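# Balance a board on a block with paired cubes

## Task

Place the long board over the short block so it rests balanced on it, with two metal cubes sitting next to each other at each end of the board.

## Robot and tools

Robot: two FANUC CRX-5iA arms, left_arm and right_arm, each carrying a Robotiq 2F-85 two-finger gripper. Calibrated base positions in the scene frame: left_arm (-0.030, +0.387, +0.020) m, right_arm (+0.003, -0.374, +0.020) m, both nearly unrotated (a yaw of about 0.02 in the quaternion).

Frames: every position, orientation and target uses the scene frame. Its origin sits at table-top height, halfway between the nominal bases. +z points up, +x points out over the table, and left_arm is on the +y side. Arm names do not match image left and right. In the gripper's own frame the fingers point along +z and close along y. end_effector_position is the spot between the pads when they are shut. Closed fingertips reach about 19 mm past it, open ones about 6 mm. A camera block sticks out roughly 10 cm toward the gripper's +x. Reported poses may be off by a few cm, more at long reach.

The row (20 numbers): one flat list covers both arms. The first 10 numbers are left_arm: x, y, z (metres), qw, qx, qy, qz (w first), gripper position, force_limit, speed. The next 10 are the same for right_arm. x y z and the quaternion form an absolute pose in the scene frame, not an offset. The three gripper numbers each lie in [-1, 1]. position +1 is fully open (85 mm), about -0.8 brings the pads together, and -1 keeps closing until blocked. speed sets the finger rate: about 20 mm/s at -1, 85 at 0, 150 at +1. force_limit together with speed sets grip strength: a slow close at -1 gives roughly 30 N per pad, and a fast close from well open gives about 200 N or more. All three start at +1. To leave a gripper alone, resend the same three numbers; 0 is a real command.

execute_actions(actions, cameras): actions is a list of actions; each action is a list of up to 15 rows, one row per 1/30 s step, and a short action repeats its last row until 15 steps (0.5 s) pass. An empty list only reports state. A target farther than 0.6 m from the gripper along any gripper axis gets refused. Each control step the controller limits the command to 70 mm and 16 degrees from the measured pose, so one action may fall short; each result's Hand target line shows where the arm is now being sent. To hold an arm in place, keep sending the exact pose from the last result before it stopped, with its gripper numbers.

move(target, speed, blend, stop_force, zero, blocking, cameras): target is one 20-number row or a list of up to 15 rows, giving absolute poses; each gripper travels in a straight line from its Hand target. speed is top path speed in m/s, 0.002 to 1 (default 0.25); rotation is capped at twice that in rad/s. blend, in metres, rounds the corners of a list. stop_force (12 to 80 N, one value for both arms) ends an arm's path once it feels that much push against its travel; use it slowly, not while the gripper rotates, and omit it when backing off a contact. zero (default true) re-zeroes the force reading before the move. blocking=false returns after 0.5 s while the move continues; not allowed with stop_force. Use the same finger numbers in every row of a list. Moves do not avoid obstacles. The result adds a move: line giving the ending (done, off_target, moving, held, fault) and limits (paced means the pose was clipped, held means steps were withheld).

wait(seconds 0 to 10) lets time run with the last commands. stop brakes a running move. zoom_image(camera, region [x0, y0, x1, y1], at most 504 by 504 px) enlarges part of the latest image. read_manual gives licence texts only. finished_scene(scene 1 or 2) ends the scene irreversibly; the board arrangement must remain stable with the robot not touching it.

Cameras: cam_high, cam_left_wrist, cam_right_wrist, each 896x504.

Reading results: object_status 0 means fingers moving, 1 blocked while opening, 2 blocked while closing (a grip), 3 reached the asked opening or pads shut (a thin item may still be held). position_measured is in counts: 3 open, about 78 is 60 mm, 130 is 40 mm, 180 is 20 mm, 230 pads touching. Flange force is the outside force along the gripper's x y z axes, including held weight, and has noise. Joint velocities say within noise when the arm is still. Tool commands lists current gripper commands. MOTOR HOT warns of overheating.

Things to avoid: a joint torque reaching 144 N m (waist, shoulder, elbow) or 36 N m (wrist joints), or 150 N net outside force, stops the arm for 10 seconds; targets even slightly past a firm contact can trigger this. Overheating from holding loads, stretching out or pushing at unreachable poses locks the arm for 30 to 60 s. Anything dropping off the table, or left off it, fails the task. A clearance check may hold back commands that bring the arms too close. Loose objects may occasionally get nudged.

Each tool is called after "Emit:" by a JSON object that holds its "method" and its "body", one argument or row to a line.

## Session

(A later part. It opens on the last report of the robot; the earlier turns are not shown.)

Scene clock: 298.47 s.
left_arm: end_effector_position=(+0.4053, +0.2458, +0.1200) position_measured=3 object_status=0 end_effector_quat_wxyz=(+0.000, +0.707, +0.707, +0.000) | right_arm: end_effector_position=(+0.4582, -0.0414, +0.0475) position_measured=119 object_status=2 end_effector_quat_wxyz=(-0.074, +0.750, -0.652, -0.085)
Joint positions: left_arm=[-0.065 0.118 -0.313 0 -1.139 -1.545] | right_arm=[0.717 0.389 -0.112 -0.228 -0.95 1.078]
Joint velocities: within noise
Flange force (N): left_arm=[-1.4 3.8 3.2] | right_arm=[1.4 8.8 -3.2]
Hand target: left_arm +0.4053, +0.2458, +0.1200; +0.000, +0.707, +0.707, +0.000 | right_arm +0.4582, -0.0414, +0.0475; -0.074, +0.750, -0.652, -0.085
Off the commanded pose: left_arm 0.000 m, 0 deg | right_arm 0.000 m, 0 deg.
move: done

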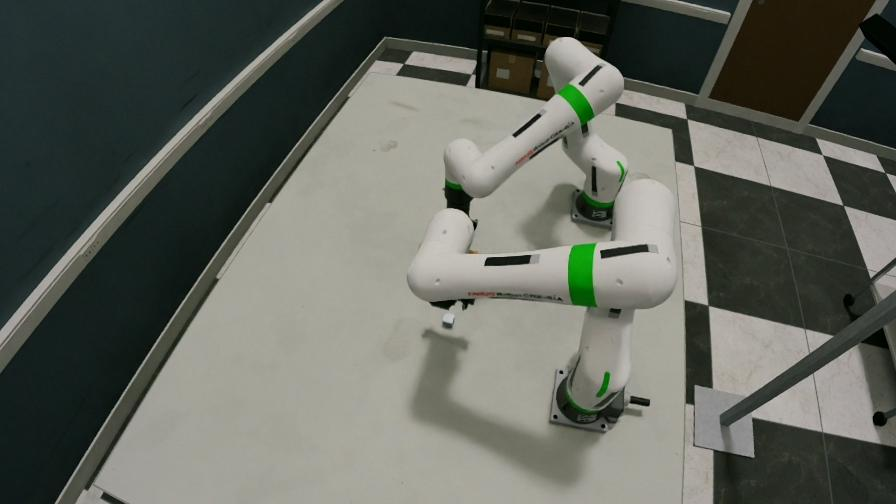

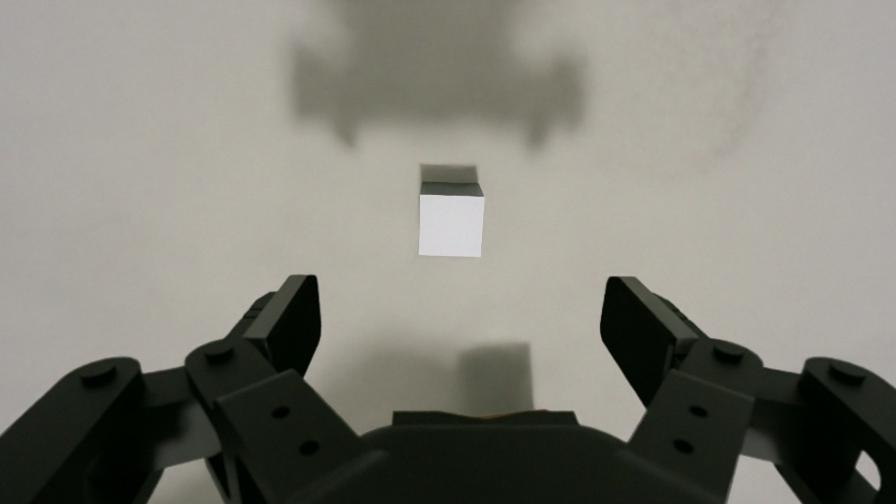

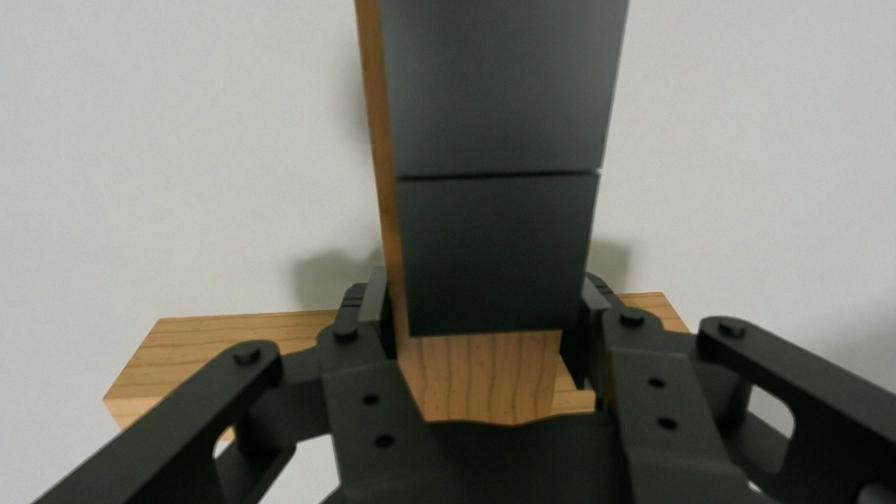

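Emit:
{"method": "move", "body": {
  "target": [
    [0.4045,0.2456,0.08,0,0.7071,0.7071,0,1,-0.6,-1,0.4582,-0.0414,0.0475,0.0743,-0.7499,0.6519,0.0854,-1,-0.6,-1],
    [0.4045,0.2456,0.021,0,0.7071,0.7071,0,1,-0.6,-1,0.4582,-0.0414,0.0475,0.0743,-0.7499,0.6519,0.0854,-1,-0.6,-1],
    [0.4045,0.2456,0.021,0,0.7071,0.7071,0,-1,-0.6,-1,0.4582,-0.0414,0.0475,0.0743,-0.7499,0.6519,0.0854,-1,-0.6,-1]
  ],
  "speed": 0.12,
  "cameras": ["cam_left_wrist"]
}}

Emit:
{"method": "wait", "body": {
  "seconds": 0.2,
  "cameras": []
}}

Emit:
{"method": "move", "body": {
  "target": [
    [0.4045,0.2456,0.13,0,0.7071,0.7071,0,-1,-0.6,-1,0.4582,-0.0414,0.0475,0.0743,-0.7499,0.6519,0.0854,-1,-0.6,-1],
    [0.442,0.0875,0.13,0,0.6561,0.7547,0,-1,-0.6,-1,0.4582,-0.0414,0.0475,0.0743,-0.7499,0.6519,0.0854,-1,-0.6,-1],
    [0.442,0.0875,0.0775,0,0.6561,0.7547,0,-1,-0.6,-1,0.4582,-0.0414,0.0475,0.0743,-0.7499,0.6519,0.0854,-1,-0.6,-1]
  ],
  "speed": [0.12,0.2,0.06],
  "blend": [0.02,0,0]
}}

Emit:
{"method": "zoom_image", "body": {
  "camera": "cam_left_wrist",
  "region": [340, 80, 600, 440]
}}

Scene clock: 309.23 s.
left_arm: end_effector_position=(+0.4045, +0.2456, +0.0210) position_measured=156 object_status=2 end_effector_quat_wxyz=(+0.000, +0.707, +0.707, +0.000) | right_arm: end_effector_position=(+0.4582, -0.0414, +0.0475) position_measured=119 object_status=2 end_effector_quat_wxyz=(-0.074, +0.750, -0.652, -0.085)
Joint positions: left_arm=[-0.065 0.253 -0.422 0 -0.896 -1.544] | right_arm=[0.717 0.389 -0.112 -0.228 -0.95 1.078]
Joint velocities: within noise
Flange force (N): left_arm=[-1.1 2.7 -0.5] | right_arm=[1.5 8.4 -2.9]
Hand target: left_arm +0.4045, +0.2456, +0.0210; +0.000, +0.707, +0.707, +0.000 | right_arm +0.4582, -0.0414, +0.0475; -0.074, +0.750, -0.652, -0.085
Off the commanded pose: left_arm 0.000 m, 0 deg | right_arm 0.000 m, 0 deg.
move: done
Images, in order (width x height): cam_left_wrist 896x504.

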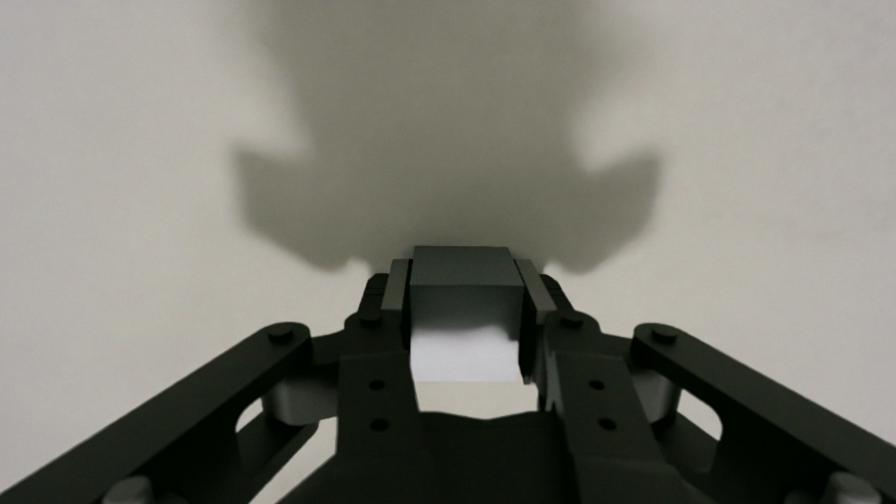

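Scene clock: 309.43 s.
left_arm: end_effector_position=(+0.4045, +0.2456, +0.0210) position_measured=156 object_status=2 end_effector_quat_wxyz=(+0.000, +0.707, +0.707, +0.000) | right_arm: end_effector_position=(+0.4582, -0.0414, +0.0475) position_measured=119 object_status=2 end_effector_quat_wxyz=(-0.074, +0.750, -0.652, -0.085)
Joint positions: left_arm=[-0.065 0.253 -0.422 0 -0.896 -1.544] | right_arm=[0.717 0.389 -0.112 -0.228 -0.95 1.078]
Joint velocities: within noise
Flange force (N): left_arm=[-1.5 2.7 -0.3] | right_arm=[1.8 9.1 -3.4]
Hand target: left_arm +0.4045, +0.2456, +0.0210; +0.000, +0.707, +0.707, +0.000 | right_arm +0.4582, -0.0414, +0.0475; -0.074, +0.750, -0.652, -0.085
Tool commands: left_gripper/position=-1.0 left_gripper/force_limit=-0.6 left_gripper/speed=-1.0 right_gripper/position=-1.0 right_gripper/force_limit=-0.6 right_gripper/speed=-1.0
Off the commanded pose: left_arm 0.000 m, 0 deg | right_arm 0.000 m, 0 deg.
wait: 0.20 s; at rest by 0.17 s
No camera images: "cameras" was empty.

Scene clock: 311.97 s.
left_arm: end_effector_position=(+0.4419, +0.0876, +0.1075) position_measured=156 object_status=2 end_effector_quat_wxyz=(+0.000, +0.656, +0.755, +0.000) | right_arm: end_effector_position=(+0.4582, -0.0414, +0.0475) position_measured=119 object_status=2 end_effector_quat_wxyz=(-0.074, +0.750, -0.652, -0.085)
Joint positions: left_arm=[-0.37 0.369 -0.031 0 -1.171 -1.1] | right_arm=[0.717 0.389 -0.112 -0.228 -0.95 1.078]
Joint velocities: within noise
Flange force (N): left_arm=[-3.3 3.5 4.6] | right_arm=[1.3 8.9 -3.3]
Hand target: left_arm +0.4420, +0.0875, +0.1075; +0.000, +0.656, +0.755, +0.000 | right_arm +0.4582, -0.0414, +0.0475; -0.074, +0.750, -0.652, -0.085
Off the commanded pose: left_arm 0.030 m, 0 deg | right_arm 0.000 m, 0 deg.
move: held (left_arm; a check stopped the path); path passed 2 of 3 targets; limits=held
pose unreachable (left arm): on one or more control steps of this call, first in action 0 (counted from 0), this arm could not follow its commanded pose, so it was not sent that pose on those steps. It may still have moved: this result reports where it is.
cause: moving toward the commanded pose would bring a part of the arm too close to another arm (a part of this arm just beyond joint 5 (wrist pitch) and a part of the right arm just beyond its joint 4 (forearm roll), where that arm would come to rest).

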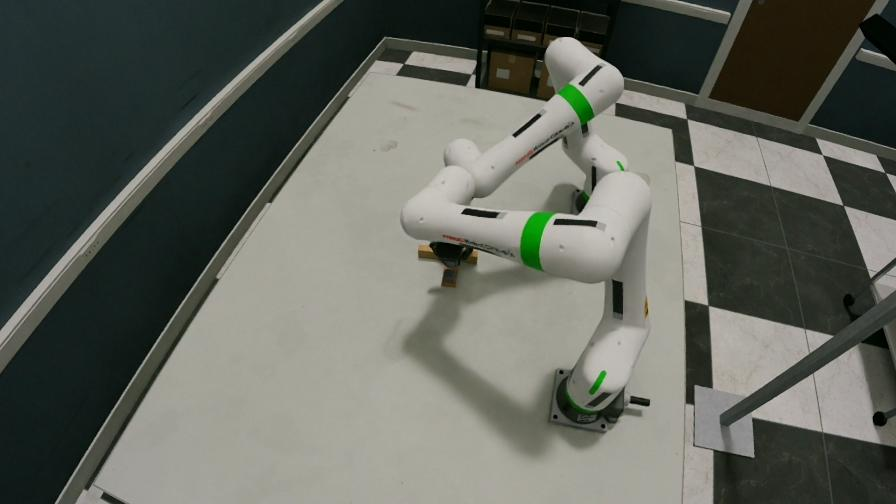

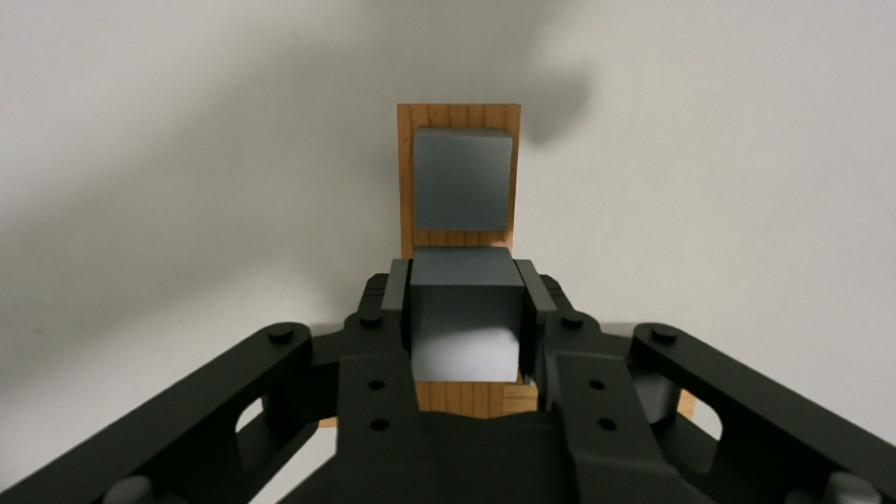

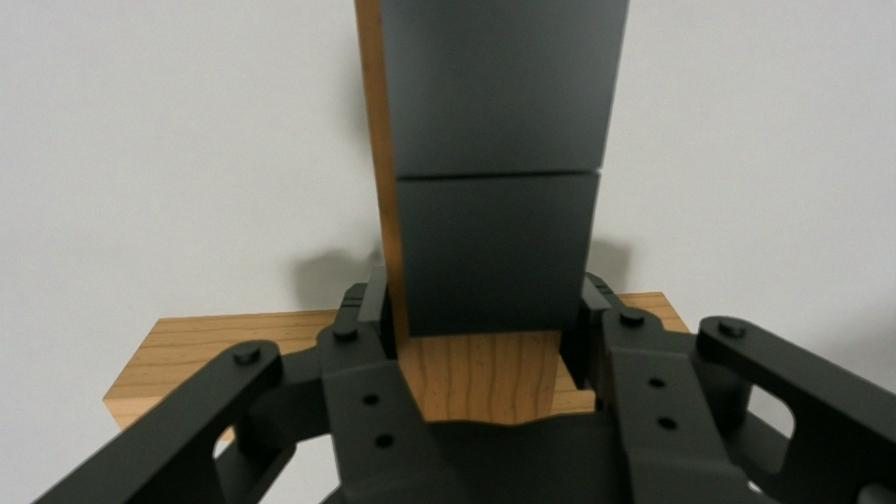

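Scaled by 1.400 from the camera's 896x504 image, which has a finer 1280x720 frame.

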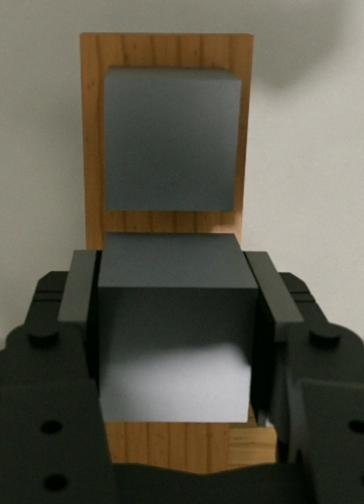

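Emit:
{"method": "move", "body": {
  "target": [
    [0.442,0.0900,0.14,0,0.6561,0.7547,0,-1,-0.6,-1,0.4582,-0.0414,0.0475,0.0743,-0.7499,0.6519,0.0854,-1,-0.6,-1],
    [0.42,0.25,0.13,0,0.6561,0.7547,0,-1,-0.6,-1,0.4582,-0.0414,0.0475,0.0743,-0.7499,0.6519,0.0854,-1,-0.6,-1],
    [0.42,0.25,0.03,0,0.6561,0.7547,0,-1,-0.6,-1,0.4582,-0.0414,0.0475,0.0743,-0.7499,0.6519,0.0854,-1,-0.6,-1],
    [0.42,0.25,0.0214,0,0.6561,0.7547,0,-1,-0.6,-1,0.4582,-0.0414,0.0475,0.0743,-0.7499,0.6519,0.0854,-1,-0.6,-1]
  ],
  "speed": [0.1,0.2,0.12,0.02],
  "blend": [0.01,0.02,0,0],
  "cameras": ["cam_left_wrist"]
}}

Emit:
{"method": "move", "body": {
  "target": [
    [0.42,0.25,0.0214,0,0.6561,0.7547,0,0.3,-0.6,-1,0.4582,-0.0414,0.0475,0.0743,-0.7499,0.6519,0.0854,-1,-0.6,-1],
    [0.42,0.25,0.0245,0.0854,0.6519,0.7499,-0.0743,0.3,-0.6,-1,0.4582,-0.0414,0.0475,0.0743,-0.7499,0.6519,0.0854,-1,-0.6,-1],
    [0.42,0.25,0.0245,0.0854,0.6519,0.7499,-0.0743,-1,-0.6,-1,0.4582,-0.0414,0.0475,0.0743,-0.7499,0.6519,0.0854,-1,-0.6,-1]
  ],
  "speed": 0.1,
  "cameras": ["cam_left_wrist","cam_right_wrist"]
}}

Emit:
{"method": "wait", "body": {
  "seconds": 0.2,
  "cameras": ["cam_left_wrist"]
}}

Scene clock: 335.33 s.
left_arm: end_effector_position=(+0.4200, +0.2500, +0.0214) position_measured=156 object_status=2 end_effector_quat_wxyz=(+0.000, +0.656, +0.755, +0.000) | right_arm: end_effector_position=(+0.4582, -0.0414, +0.0475) position_measured=119 object_status=2 end_effector_quat_wxyz=(-0.074, +0.750, -0.652, -0.085)
Joint positions: left_arm=[-0.055 0.281 -0.383 0 -0.906 -1.415] | right_arm=[0.717 0.389 -0.112 -0.228 -0.95 1.078]
Joint velocities: within noise
Flange force (N): left_arm=[-2.1 3.8 6.0] | right_arm=[1.5 8.6 -3.3]
Hand target: left_arm +0.4200, +0.2500, +0.0214; +0.000, +0.656, +0.755, +0.000 | right_arm +0.4582, -0.0414, +0.0475; -0.074, +0.750, -0.652, -0.085
Off the commanded pose: left_arm 0.000 m, 0 deg | right_arm 0.000 m, 0 deg.
move: done
Images, in order (width x height): cam_left_wrist 896x504.

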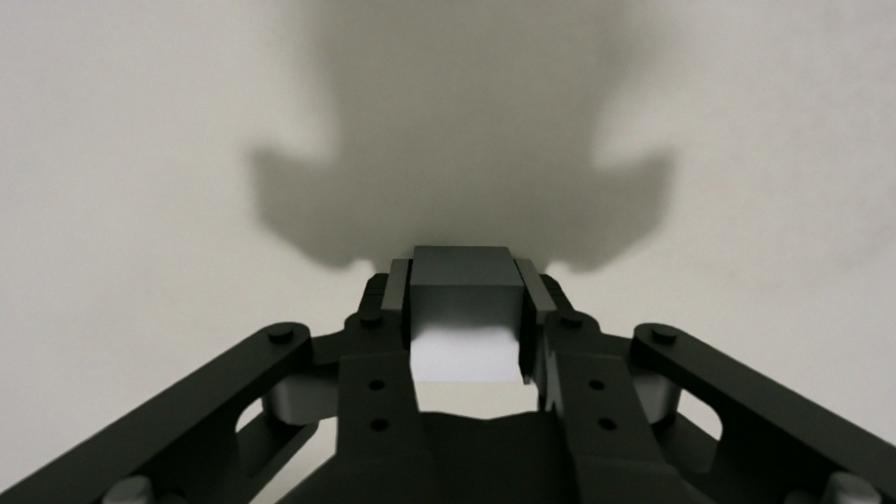

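Scene clock: 339.83 s.
left_arm: end_effector_position=(+0.4200, +0.2500, +0.0245) position_measured=156 object_status=2 end_effector_quat_wxyz=(+0.085, +0.652, +0.750, -0.074) | right_arm: end_effector_position=(+0.4582, -0.0414, +0.0475) position_measured=119 object_status=2 end_effector_quat_wxyz=(-0.074, +0.750, -0.652, -0.085)
Joint positions: left_arm=[0.09 0.234 -0.55 0.316 -0.81 -1.781] | right_arm=[0.717 0.389 -0.112 -0.228 -0.95 1.078]
Joint velocities: within noise
Flange force (N): left_arm=[-0.4 3.0 0.8] | right_arm=[1.2 8.3 -3.4]
Hand target: left_arm +0.4200, +0.2500, +0.0245; +0.085, +0.652, +0.750, -0.074 | right_arm +0.4582, -0.0414, +0.0475; -0.074, +0.750, -0.652, -0.085
Off the commanded pose: left_arm 0.000 m, 0 deg | right_arm 0.000 m, 0 deg.
move: done
Images, in order (width x height): cam_left_wrist 896x504, cam_right_wrist 896x504.

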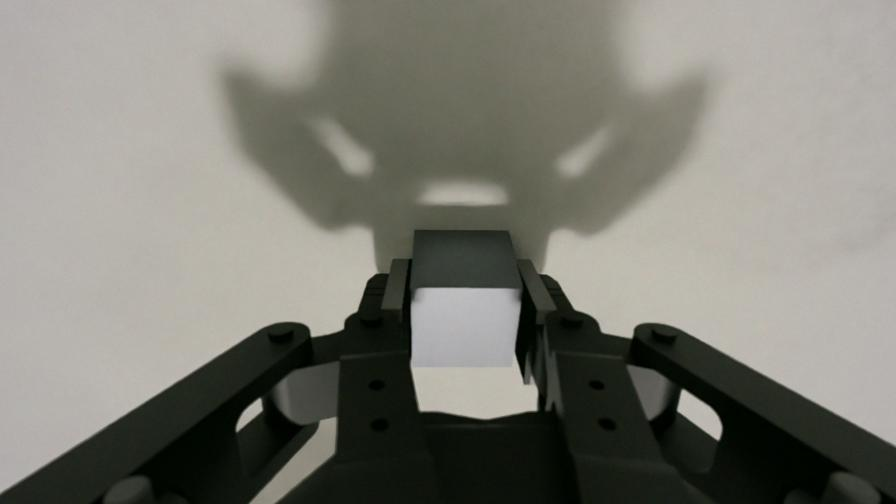

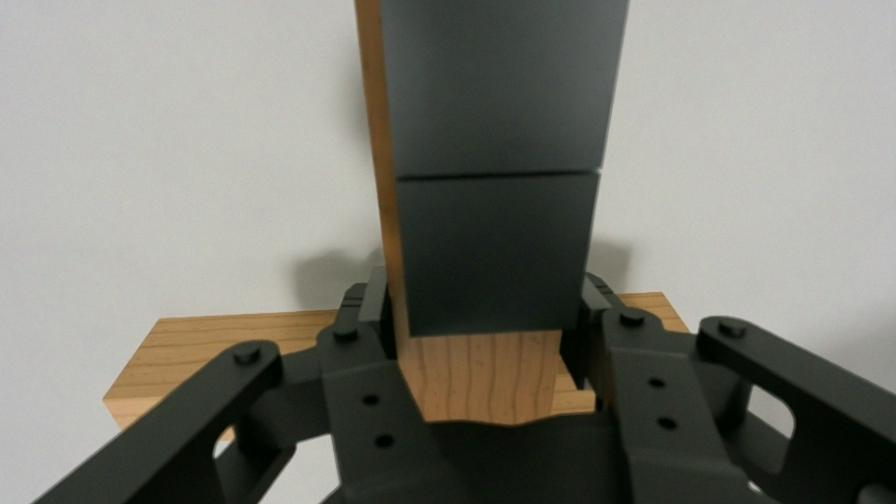

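Scene clock: 340.03 s.
left_arm: end_effector_position=(+0.4200, +0.2500, +0.0245) position_measured=156 object_status=2 end_effector_quat_wxyz=(+0.085, +0.652, +0.750, -0.074) | right_arm: end_effector_position=(+0.4582, -0.0414, +0.0475) position_measured=119 object_status=2 end_effector_quat_wxyz=(-0.074, +0.750, -0.652, -0.085)
Joint positions: left_arm=[0.09 0.234 -0.55 0.316 -0.81 -1.781] | right_arm=[0.717 0.389 -0.112 -0.228 -0.95 1.078]
Joint velocities: within noise
Flange force (N): left_arm=[-0.6 2.8 0.8] | right_arm=[1.3 8.5 -3.2]
Hand target: left_arm +0.4200, +0.2500, +0.0245; +0.085, +0.652, +0.750, -0.074 | right_arm +0.4582, -0.0414, +0.0475; -0.074, +0.750, -0.652, -0.085
Tool commands: left_gripper/position=-1.0 left_gripper/force_limit=-0.6 left_gripper/speed=-1.0 right_gripper/position=-1.0 right_gripper/force_limit=-0.6 right_gripper/speed=-1.0
Off the commanded pose: left_arm 0.000 m, 0 deg | right_arm 0.000 m, 0 deg.
wait: 0.20 s; at rest by 0.17 s
Images, in order (width x height): cam_left_wrist 896x504.

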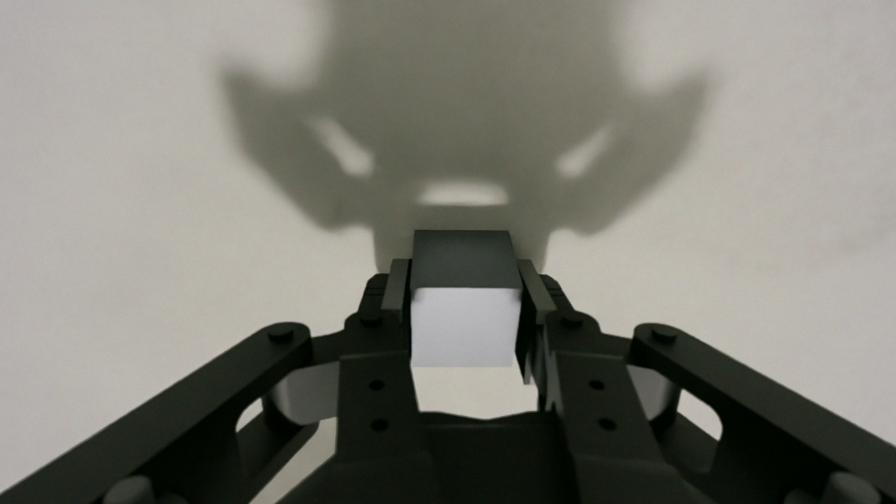

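Emit:
{"method": "move", "body": {
  "target": [
    [0.42,0.25,0.13,0.0854,0.6519,0.7499,-0.0743,-1,-0.6,-1,0.4582,-0.0414,0.0475,0.0743,-0.7499,0.6519,0.0854,-1,-0.6,-1],
    [0.442,0.0875,0.13,0.0854,0.6519,0.7499,-0.0743,-1,-0.6,-1,0.4582,-0.0414,0.0475,0.0743,-0.7499,0.6519,0.0854,-1,-0.6,-1],
    [0.442,0.0875,0.081,0.0854,0.6519,0.7499,-0.0743,-1,-0.6,-1,0.4582,-0.0414,0.0475,0.0743,-0.7499,0.6519,0.0854,-1,-0.6,-1]
  ],
  "speed": [0.12,0.2,0.06],
  "blend": [0.02,0,0]
}}

Emit:
{"method": "zoom_image", "body": {
  "camera": "cam_left_wrist",
  "region": [340, 60, 600, 440]
}}

Scene clock: 348.40 s.
left_arm: end_effector_position=(+0.4420, +0.0875, +0.0810) position_measured=156 object_status=2 end_effector_quat_wxyz=(+0.085, +0.652, +0.750, -0.074) | right_arm: end_effector_position=(+0.4582, -0.0414, +0.0475) position_measured=119 object_status=2 end_effector_quat_wxyz=(-0.074, +0.750, -0.652, -0.085)
Joint positions: left_arm=[-0.255 0.308 -0.281 0.268 -0.919 -1.371] | right_arm=[0.717 0.389 -0.112 -0.228 -0.95 1.078]
Joint velocities: within noise
Flange force (N): left_arm=[-2.1 4.1 5.9] | right_arm=[1.4 9.0 -3.2]
Hand target: left_arm +0.4420, +0.0875, +0.0810; +0.085, +0.652, +0.750, -0.074 | right_arm +0.4582, -0.0414, +0.0475; -0.074, +0.750, -0.652, -0.085
Off the commanded pose: left_arm 0.000 m, 0 deg | right_arm 0.000 m, 0 deg.
move: done

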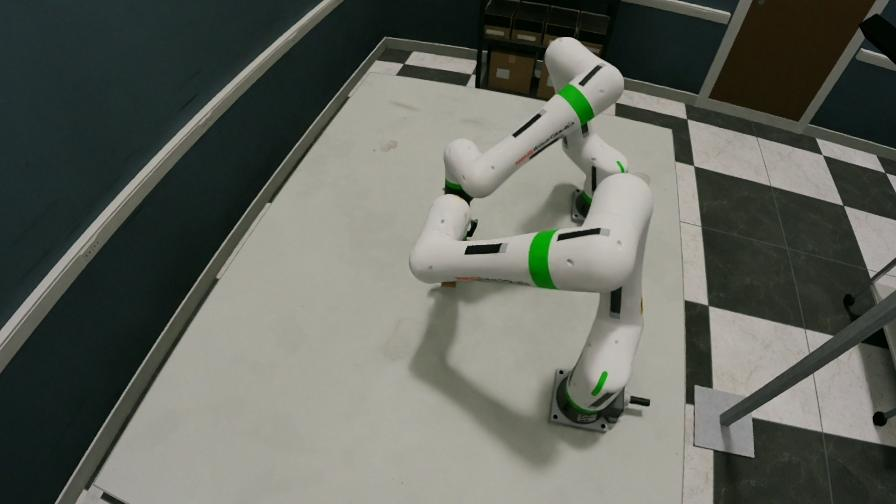

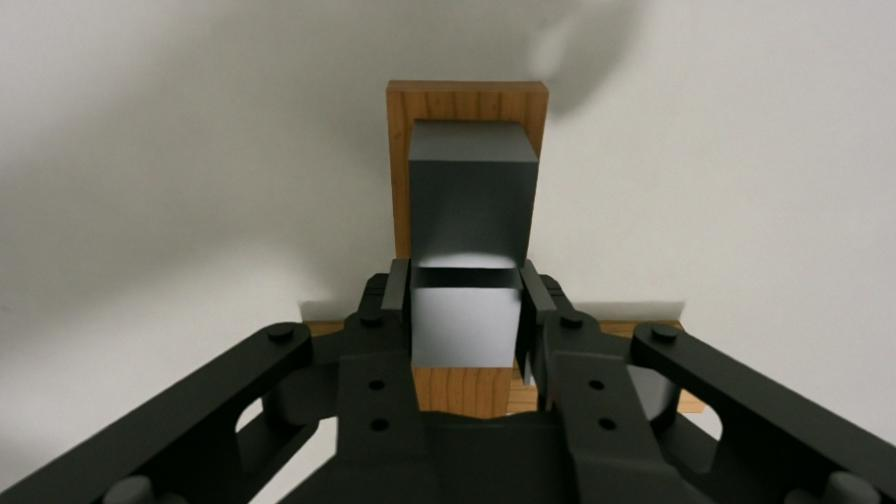

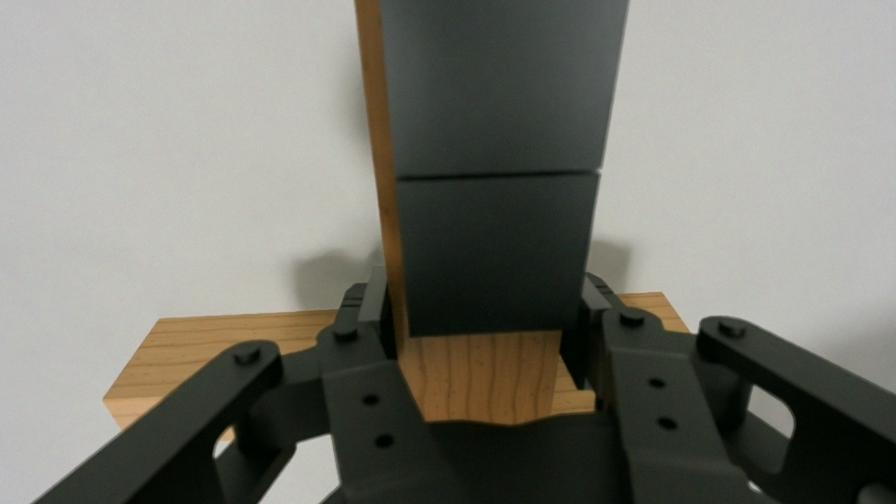

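Scaled by 1.326 from the camera's 896x504 image, which has a finer 1280x720 frame.

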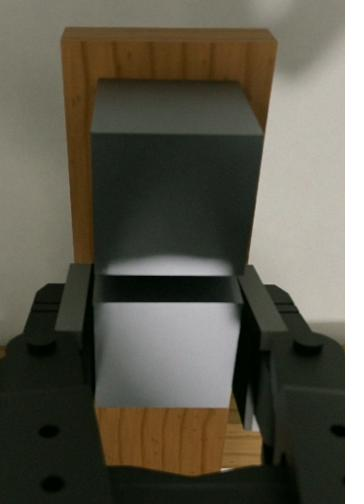

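Emit:
{"method": "move", "body": {
  "target": [0.442,0.0875,0.070,0.0854,0.6519,0.7499,-0.0743,-1,-0.6,-1,0.4582,-0.0414,0.0475,0.0743,-0.7499,0.6519,0.0854,-1,-0.6,-1],
  "speed": 0.006,
  "stop_force": 12,
  "cameras": ["cam_left_wrist"]
}}

Emit:
{"method": "zoom_image", "body": {
  "camera": "cam_left_wrist",
  "region": [340, 60, 600, 440]
}}

Scene clock: 355.00 s.
left_arm: end_effector_position=(+0.4421, +0.0875, +0.0761) position_measured=156 object_status=2 end_effector_quat_wxyz=(+0.085, +0.652, +0.750, -0.074) | right_arm: end_effector_position=(+0.4582, -0.0414, +0.0475) position_measured=119 object_status=2 end_effector_quat_wxyz=(-0.074, +0.750, -0.652, -0.085)
Joint positions: left_arm=[-0.255 0.314 -0.287 0.271 -0.907 -1.375] | right_arm=[0.717 0.389 -0.112 -0.228 -0.95 1.078]
Joint velocities: within noise
Flange force (N): left_arm=[-1.0 2.3 -7.0] | right_arm=[-1.2 12.8 -16.9]
Hand target: left_arm +0.4420, +0.0875, +0.0761; +0.085, +0.652, +0.750, -0.074 | right_arm +0.4582, -0.0414, +0.0475; -0.074, +0.750, -0.652, -0.085
Off the commanded pose: left_arm 0.006 m, 0 deg | right_arm 0.000 m, 0 deg.
move: contact (left_arm)
Images, in order (width x height): cam_left_wrist 896x504.

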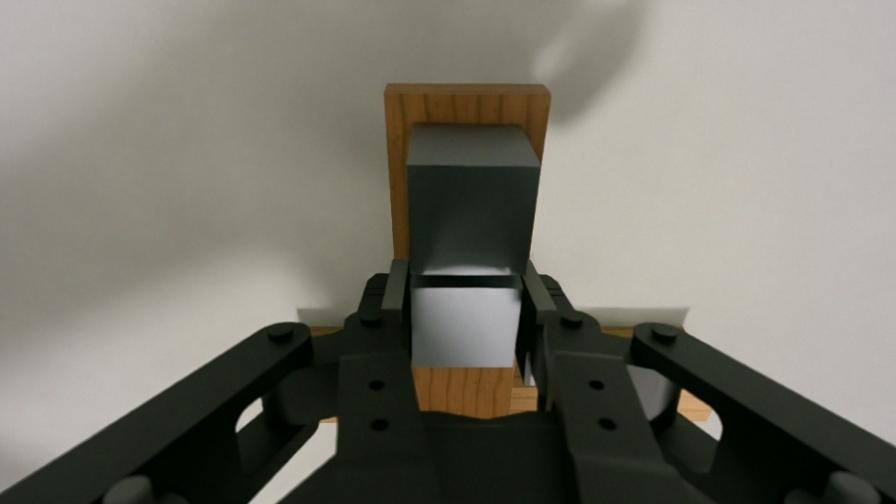

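Scaled by 1.326 from the camera's 896x504 image, which has a finer 1280x720 frame.

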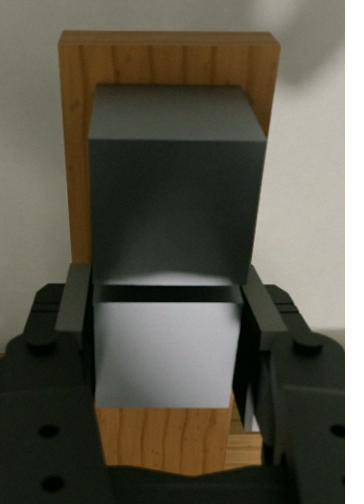

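Emit:
{"method": "move", "body": {
  "target": [
    [0.442,0.0875,0.0776,0.0854,0.6519,0.7499,-0.0743,-1,-0.6,-1,0.4582,-0.0414,0.0475,0.0743,-0.7499,0.6519,0.0854,-1,-0.6,-1],
    [0.4417,0.0897,0.0769,0.0854,0.6519,0.7499,-0.0743,-1,-0.6,-1,0.4582,-0.0414,0.0475,0.0743,-0.7499,0.6519,0.0854,-1,-0.6,-1],
    [0.4417,0.0897,0.0769,0.0854,0.6519,0.7499,-0.0743,0.05,-0.6,-1,0.4582,-0.0414,0.0475,0.0743,-0.7499,0.6519,0.0854,-1,-0.6,-1]
  ],
  "speed": 0.01,
  "cameras": ["cam_left_wrist"]
}}

Emit:
{"method": "wait", "body": {
  "seconds": 0.2,
  "cameras": []
}}

Emit:
{"method": "move", "body": {
  "target": [
    [0.4394,0.1058,0.1460,0.0854,0.6519,0.7499,-0.0743,0.05,-0.6,0,0.4582,-0.0414,0.0475,0.0743,-0.7499,0.6519,0.0854,-1,-0.6,-1],
    [0.43,0.22,0.24,0,0.6561,0.7547,0,0.05,-0.6,0,0.4582,-0.0414,0.0475,0.0743,-0.7499,0.6519,0.0854,-1,-0.6,-1]
  ],
  "speed": [0.08,0.2]
}}

Emit:
{"method": "zoom_image", "body": {
  "camera": "cam_left_wrist",
  "region": [300, 150, 700, 440]
}}

Scene clock: 363.30 s.
left_arm: end_effector_position=(+0.4417, +0.0897, +0.0769) position_measured=123 object_status=0 end_effector_quat_wxyz=(+0.085, +0.652, +0.750, -0.074) | right_arm: end_effector_position=(+0.4582, -0.0414, +0.0475) position_measured=119 object_status=2 end_effector_quat_wxyz=(-0.074, +0.750, -0.652, -0.085)
Joint positions: left_arm=[-0.251 0.31 -0.29 0.271 -0.909 -1.379] | right_arm=[0.717 0.389 -0.112 -0.228 -0.95 1.078]
Joint velocities: within noise
Flange force (N): left_arm=[-1.6 3.7 5.5] | right_arm=[1.2 9.2 -4.0]
Hand target: left_arm +0.4417, +0.0897, +0.0769; +0.085, +0.652, +0.750, -0.074 | right_arm +0.4582, -0.0414, +0.0475; -0.074, +0.750, -0.652, -0.085
Off the commanded pose: left_arm 0.000 m, 0 deg | right_arm 0.000 m, 0 deg.
move: done
Images, in order (width x height): cam_left_wrist 896x504.

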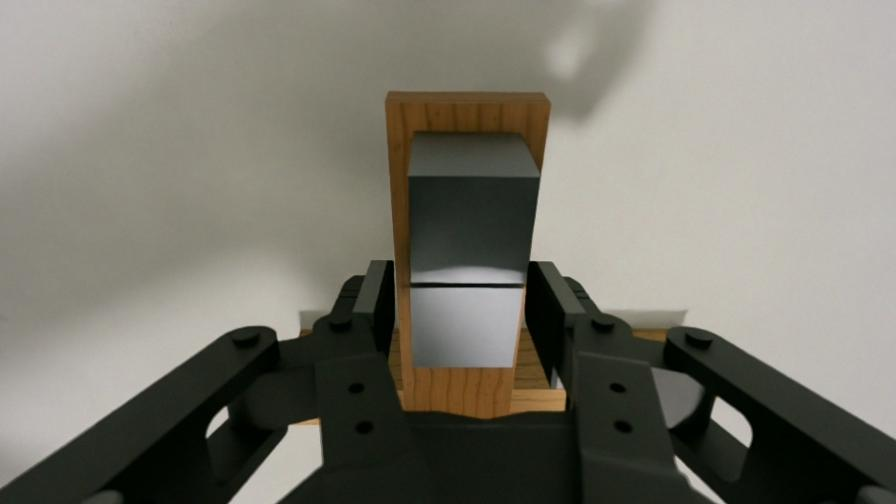

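Scene clock: 363.50 s.
left_arm: end_effector_position=(+0.4417, +0.0897, +0.0769) position_measured=123 object_status=3 end_effector_quat_wxyz=(+0.085, +0.652, +0.750, -0.074) | right_arm: end_effector_position=(+0.4582, -0.0414, +0.0475) position_measured=119 object_status=2 end_effector_quat_wxyz=(-0.074, +0.750, -0.652, -0.085)
Joint positions: left_arm=[-0.251 0.31 -0.29 0.271 -0.909 -1.379] | right_arm=[0.717 0.389 -0.112 -0.228 -0.95 1.078]
Joint velocities: within noise
Flange force (N): left_arm=[-1.8 3.4 4.7] | right_arm=[1.5 9.2 -4.5]
Hand target: left_arm +0.4417, +0.0897, +0.0769; +0.085, +0.652, +0.750, -0.074 | right_arm +0.4582, -0.0414, +0.0475; -0.074, +0.750, -0.652, -0.085
Tool commands: left_gripper/position=+0.05 left_gripper/force_limit=-0.6 left_gripper/speed=-1.0 right_gripper/position=-1.0 right_gripper/force_limit=-0.6 right_gripper/speed=-1.0
Off the commanded pose: left_arm 0.000 m, 0 deg | right_arm 0.000 m, 0 deg.
wait: 0.20 s; at rest by 0.17 s
No camera images: "cameras" was empty.

Scene clock: 365.53 s.
left_arm: end_effector_position=(+0.4300, +0.2200, +0.2400) position_measured=123 object_status=3 end_effector_quat_wxyz=(+0.000, +0.656, +0.755, +0.000) | right_arm: end_effector_position=(+0.4582, -0.0414, +0.0475) position_measured=119 object_status=2 end_effector_quat_wxyz=(-0.074, +0.750, -0.652, -0.085)
Joint positions: left_arm=[-0.118 0.113 -0.027 0 -1.431 -1.351] | right_arm=[0.717 0.389 -0.112 -0.228 -0.95 1.078]
Joint velocities: within noise
Flange force (N): left_arm=[-2.6 4.3 1.7] | right_arm=[1.5 9.2 -4.7]
Hand target: left_arm +0.4300, +0.2200, +0.2400; +0.000, +0.656, +0.755, +0.000 | right_arm +0.4582, -0.0414, +0.0475; -0.074, +0.750, -0.652, -0.085
Off the commanded pose: left_arm 0.000 m, 0 deg | right_arm 0.000 m, 0 deg.
move: done

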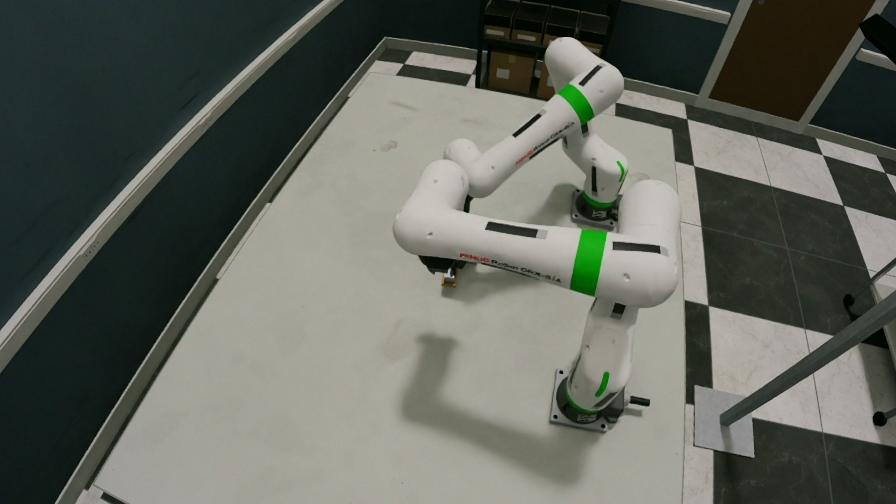

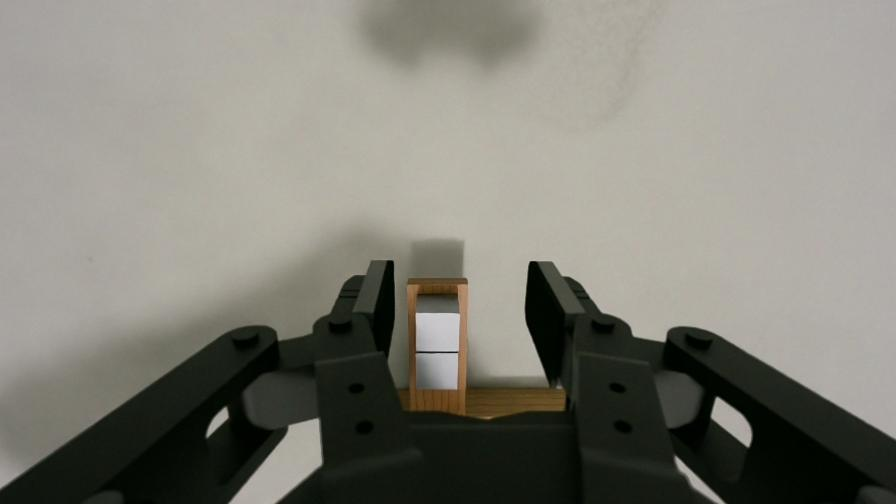

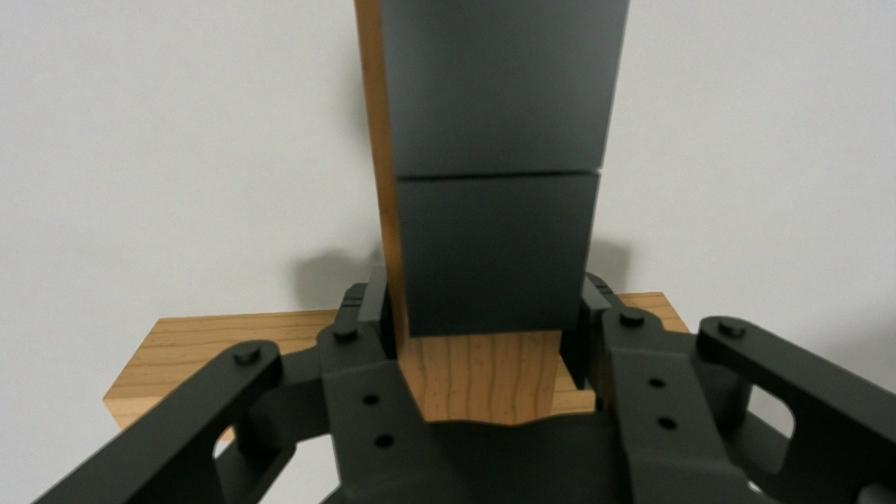

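Scaled by 1.260 from the camera's 896x504 image, which has a finer 1280x720 frame.

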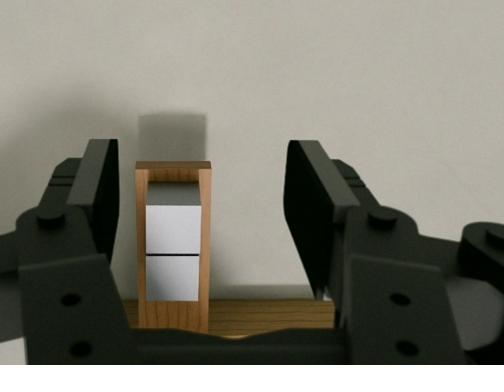

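Emit:
{"method": "move", "body": {
  "target": [
    [0.43,0.22,0.24,0,0.6561,0.7547,0,0.05,-0.6,0,0.4582,-0.0414,0.0475,0.0743,-0.7499,0.6519,0.0854,-1,-0.6,-1],
    [0.43,0.22,0.24,0,0.6561,0.7547,0,0.05,-0.6,0,0.4582,-0.0414,0.0475,0.0743,-0.7499,0.6519,0.0854,0.9,-0.6,-1]
  ],
  "speed": 0.04
}}

Emit:
{"method": "wait", "body": {
  "seconds": 0.5,
  "cameras": ["cam_right_wrist","cam_left_wrist"]
}}

Scene clock: 380.47 s.
left_arm: end_effector_position=(+0.4300, +0.2200, +0.2400) position_measured=123 object_status=3 end_effector_quat_wxyz=(+0.000, +0.656, +0.755, +0.000) | right_arm: end_effector_position=(+0.4582, -0.0414, +0.0475) position_measured=16 object_status=0 end_effector_quat_wxyz=(-0.074, +0.750, -0.652, -0.085)
Joint positions: left_arm=[-0.118 0.113 -0.027 0 -1.431 -1.351] | right_arm=[0.717 0.389 -0.112 -0.228 -0.95 1.078]
Joint velocities: within noise
Flange force (N): left_arm=[-2.4 3.5 2.4] | right_arm=[1.9 8.5 -2.6]
Hand target: left_arm +0.4300, +0.2200, +0.2400; +0.000, +0.656, +0.755, +0.000 | right_arm +0.4582, -0.0414, +0.0475; -0.074, +0.750, -0.652, -0.085
Off the commanded pose: left_arm 0.000 m, 0 deg | right_arm 0.000 m, 0 deg.
move: done

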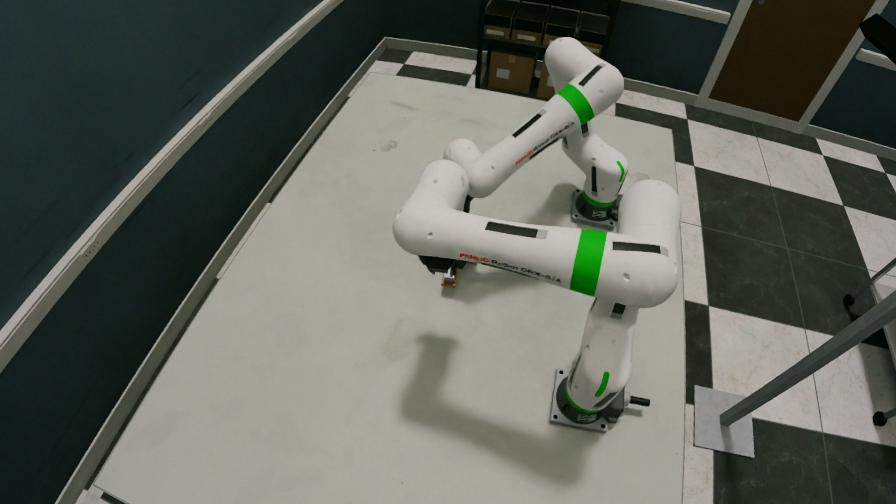

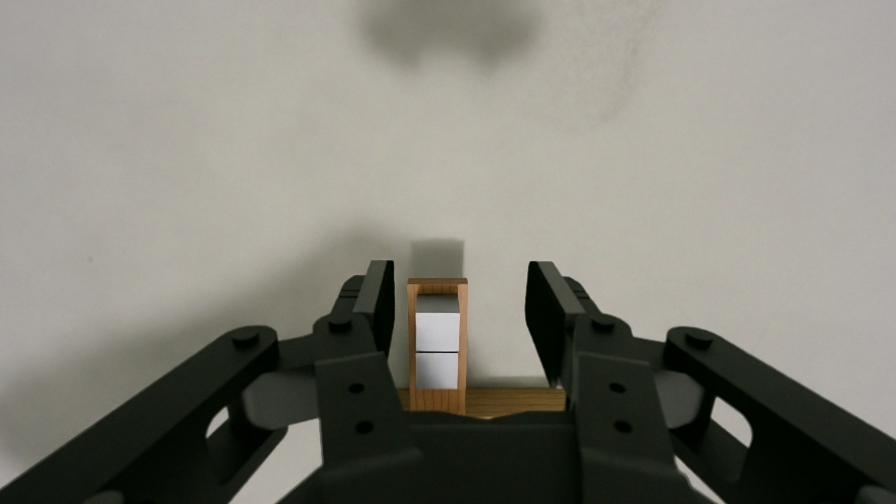

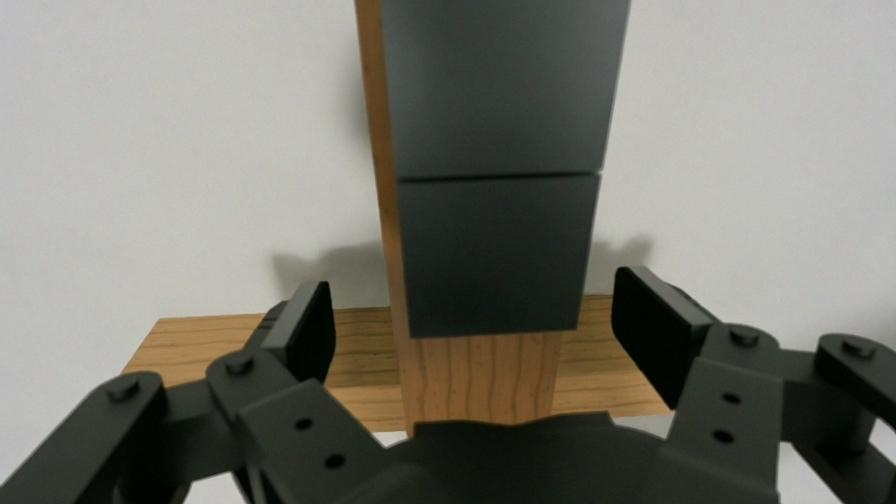

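Scene clock: 380.97 s.
left_arm: end_effector_position=(+0.4300, +0.2200, +0.2400) position_measured=123 object_status=3 end_effector_quat_wxyz=(+0.000, +0.656, +0.755, +0.000) | right_arm: end_effector_position=(+0.4582, -0.0414, +0.0475) position_measured=16 object_status=3 end_effector_quat_wxyz=(-0.074, +0.750, -0.652, -0.085)
Joint positions: left_arm=[-0.118 0.113 -0.027 0 -1.431 -1.351] | right_arm=[0.717 0.389 -0.112 -0.228 -0.95 1.078]
Joint velocities: within noise
Flange force (N): left_arm=[-2.3 4.1 2.2] | right_arm=[1.6 8.8 -2.5]
Hand target: left_arm +0.4300, +0.2200, +0.2400; +0.000, +0.656, +0.755, +0.000 | right_arm +0.4582, -0.0414, +0.0475; -0.074, +0.750, -0.652, -0.085
Tool commands: left_gripper/position=+0.05 left_gripper/force_limit=-0.6 left_gripper/speed=+0.0 right_gripper/position=+0.9 right_gripper/force_limit=-0.6 right_gripper/speed=-1.0
Off the commanded pose: left_arm 0.000 m, 0 deg | right_arm 0.000 m, 0 deg.
wait: 0.50 s; at rest by 0.17 s
Images, in order (width x height): cam_left_wrist 896x504, cam_right_wrist 896x504.

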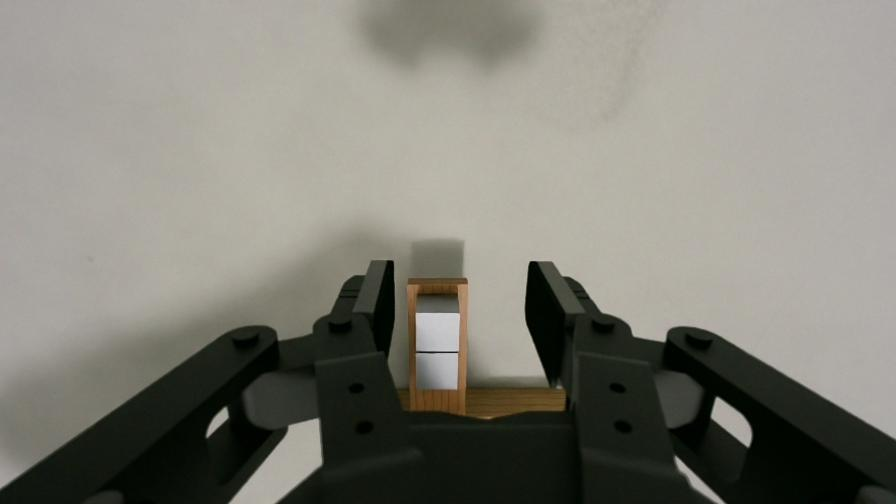

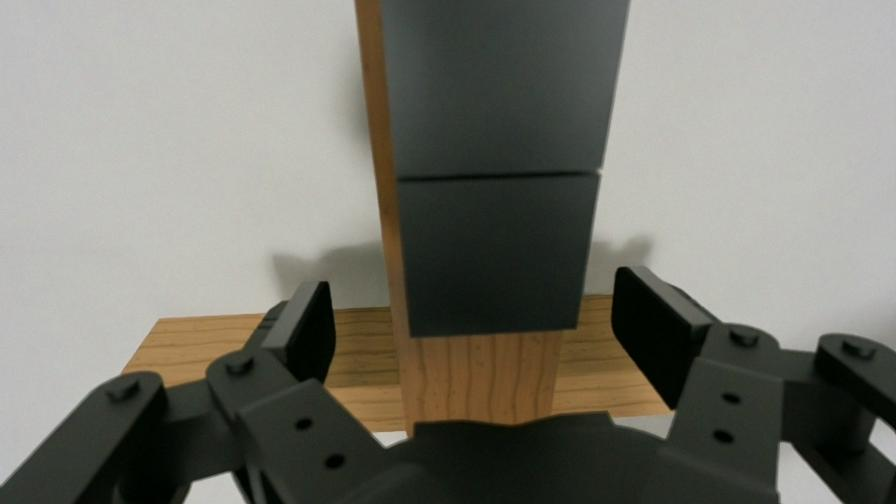

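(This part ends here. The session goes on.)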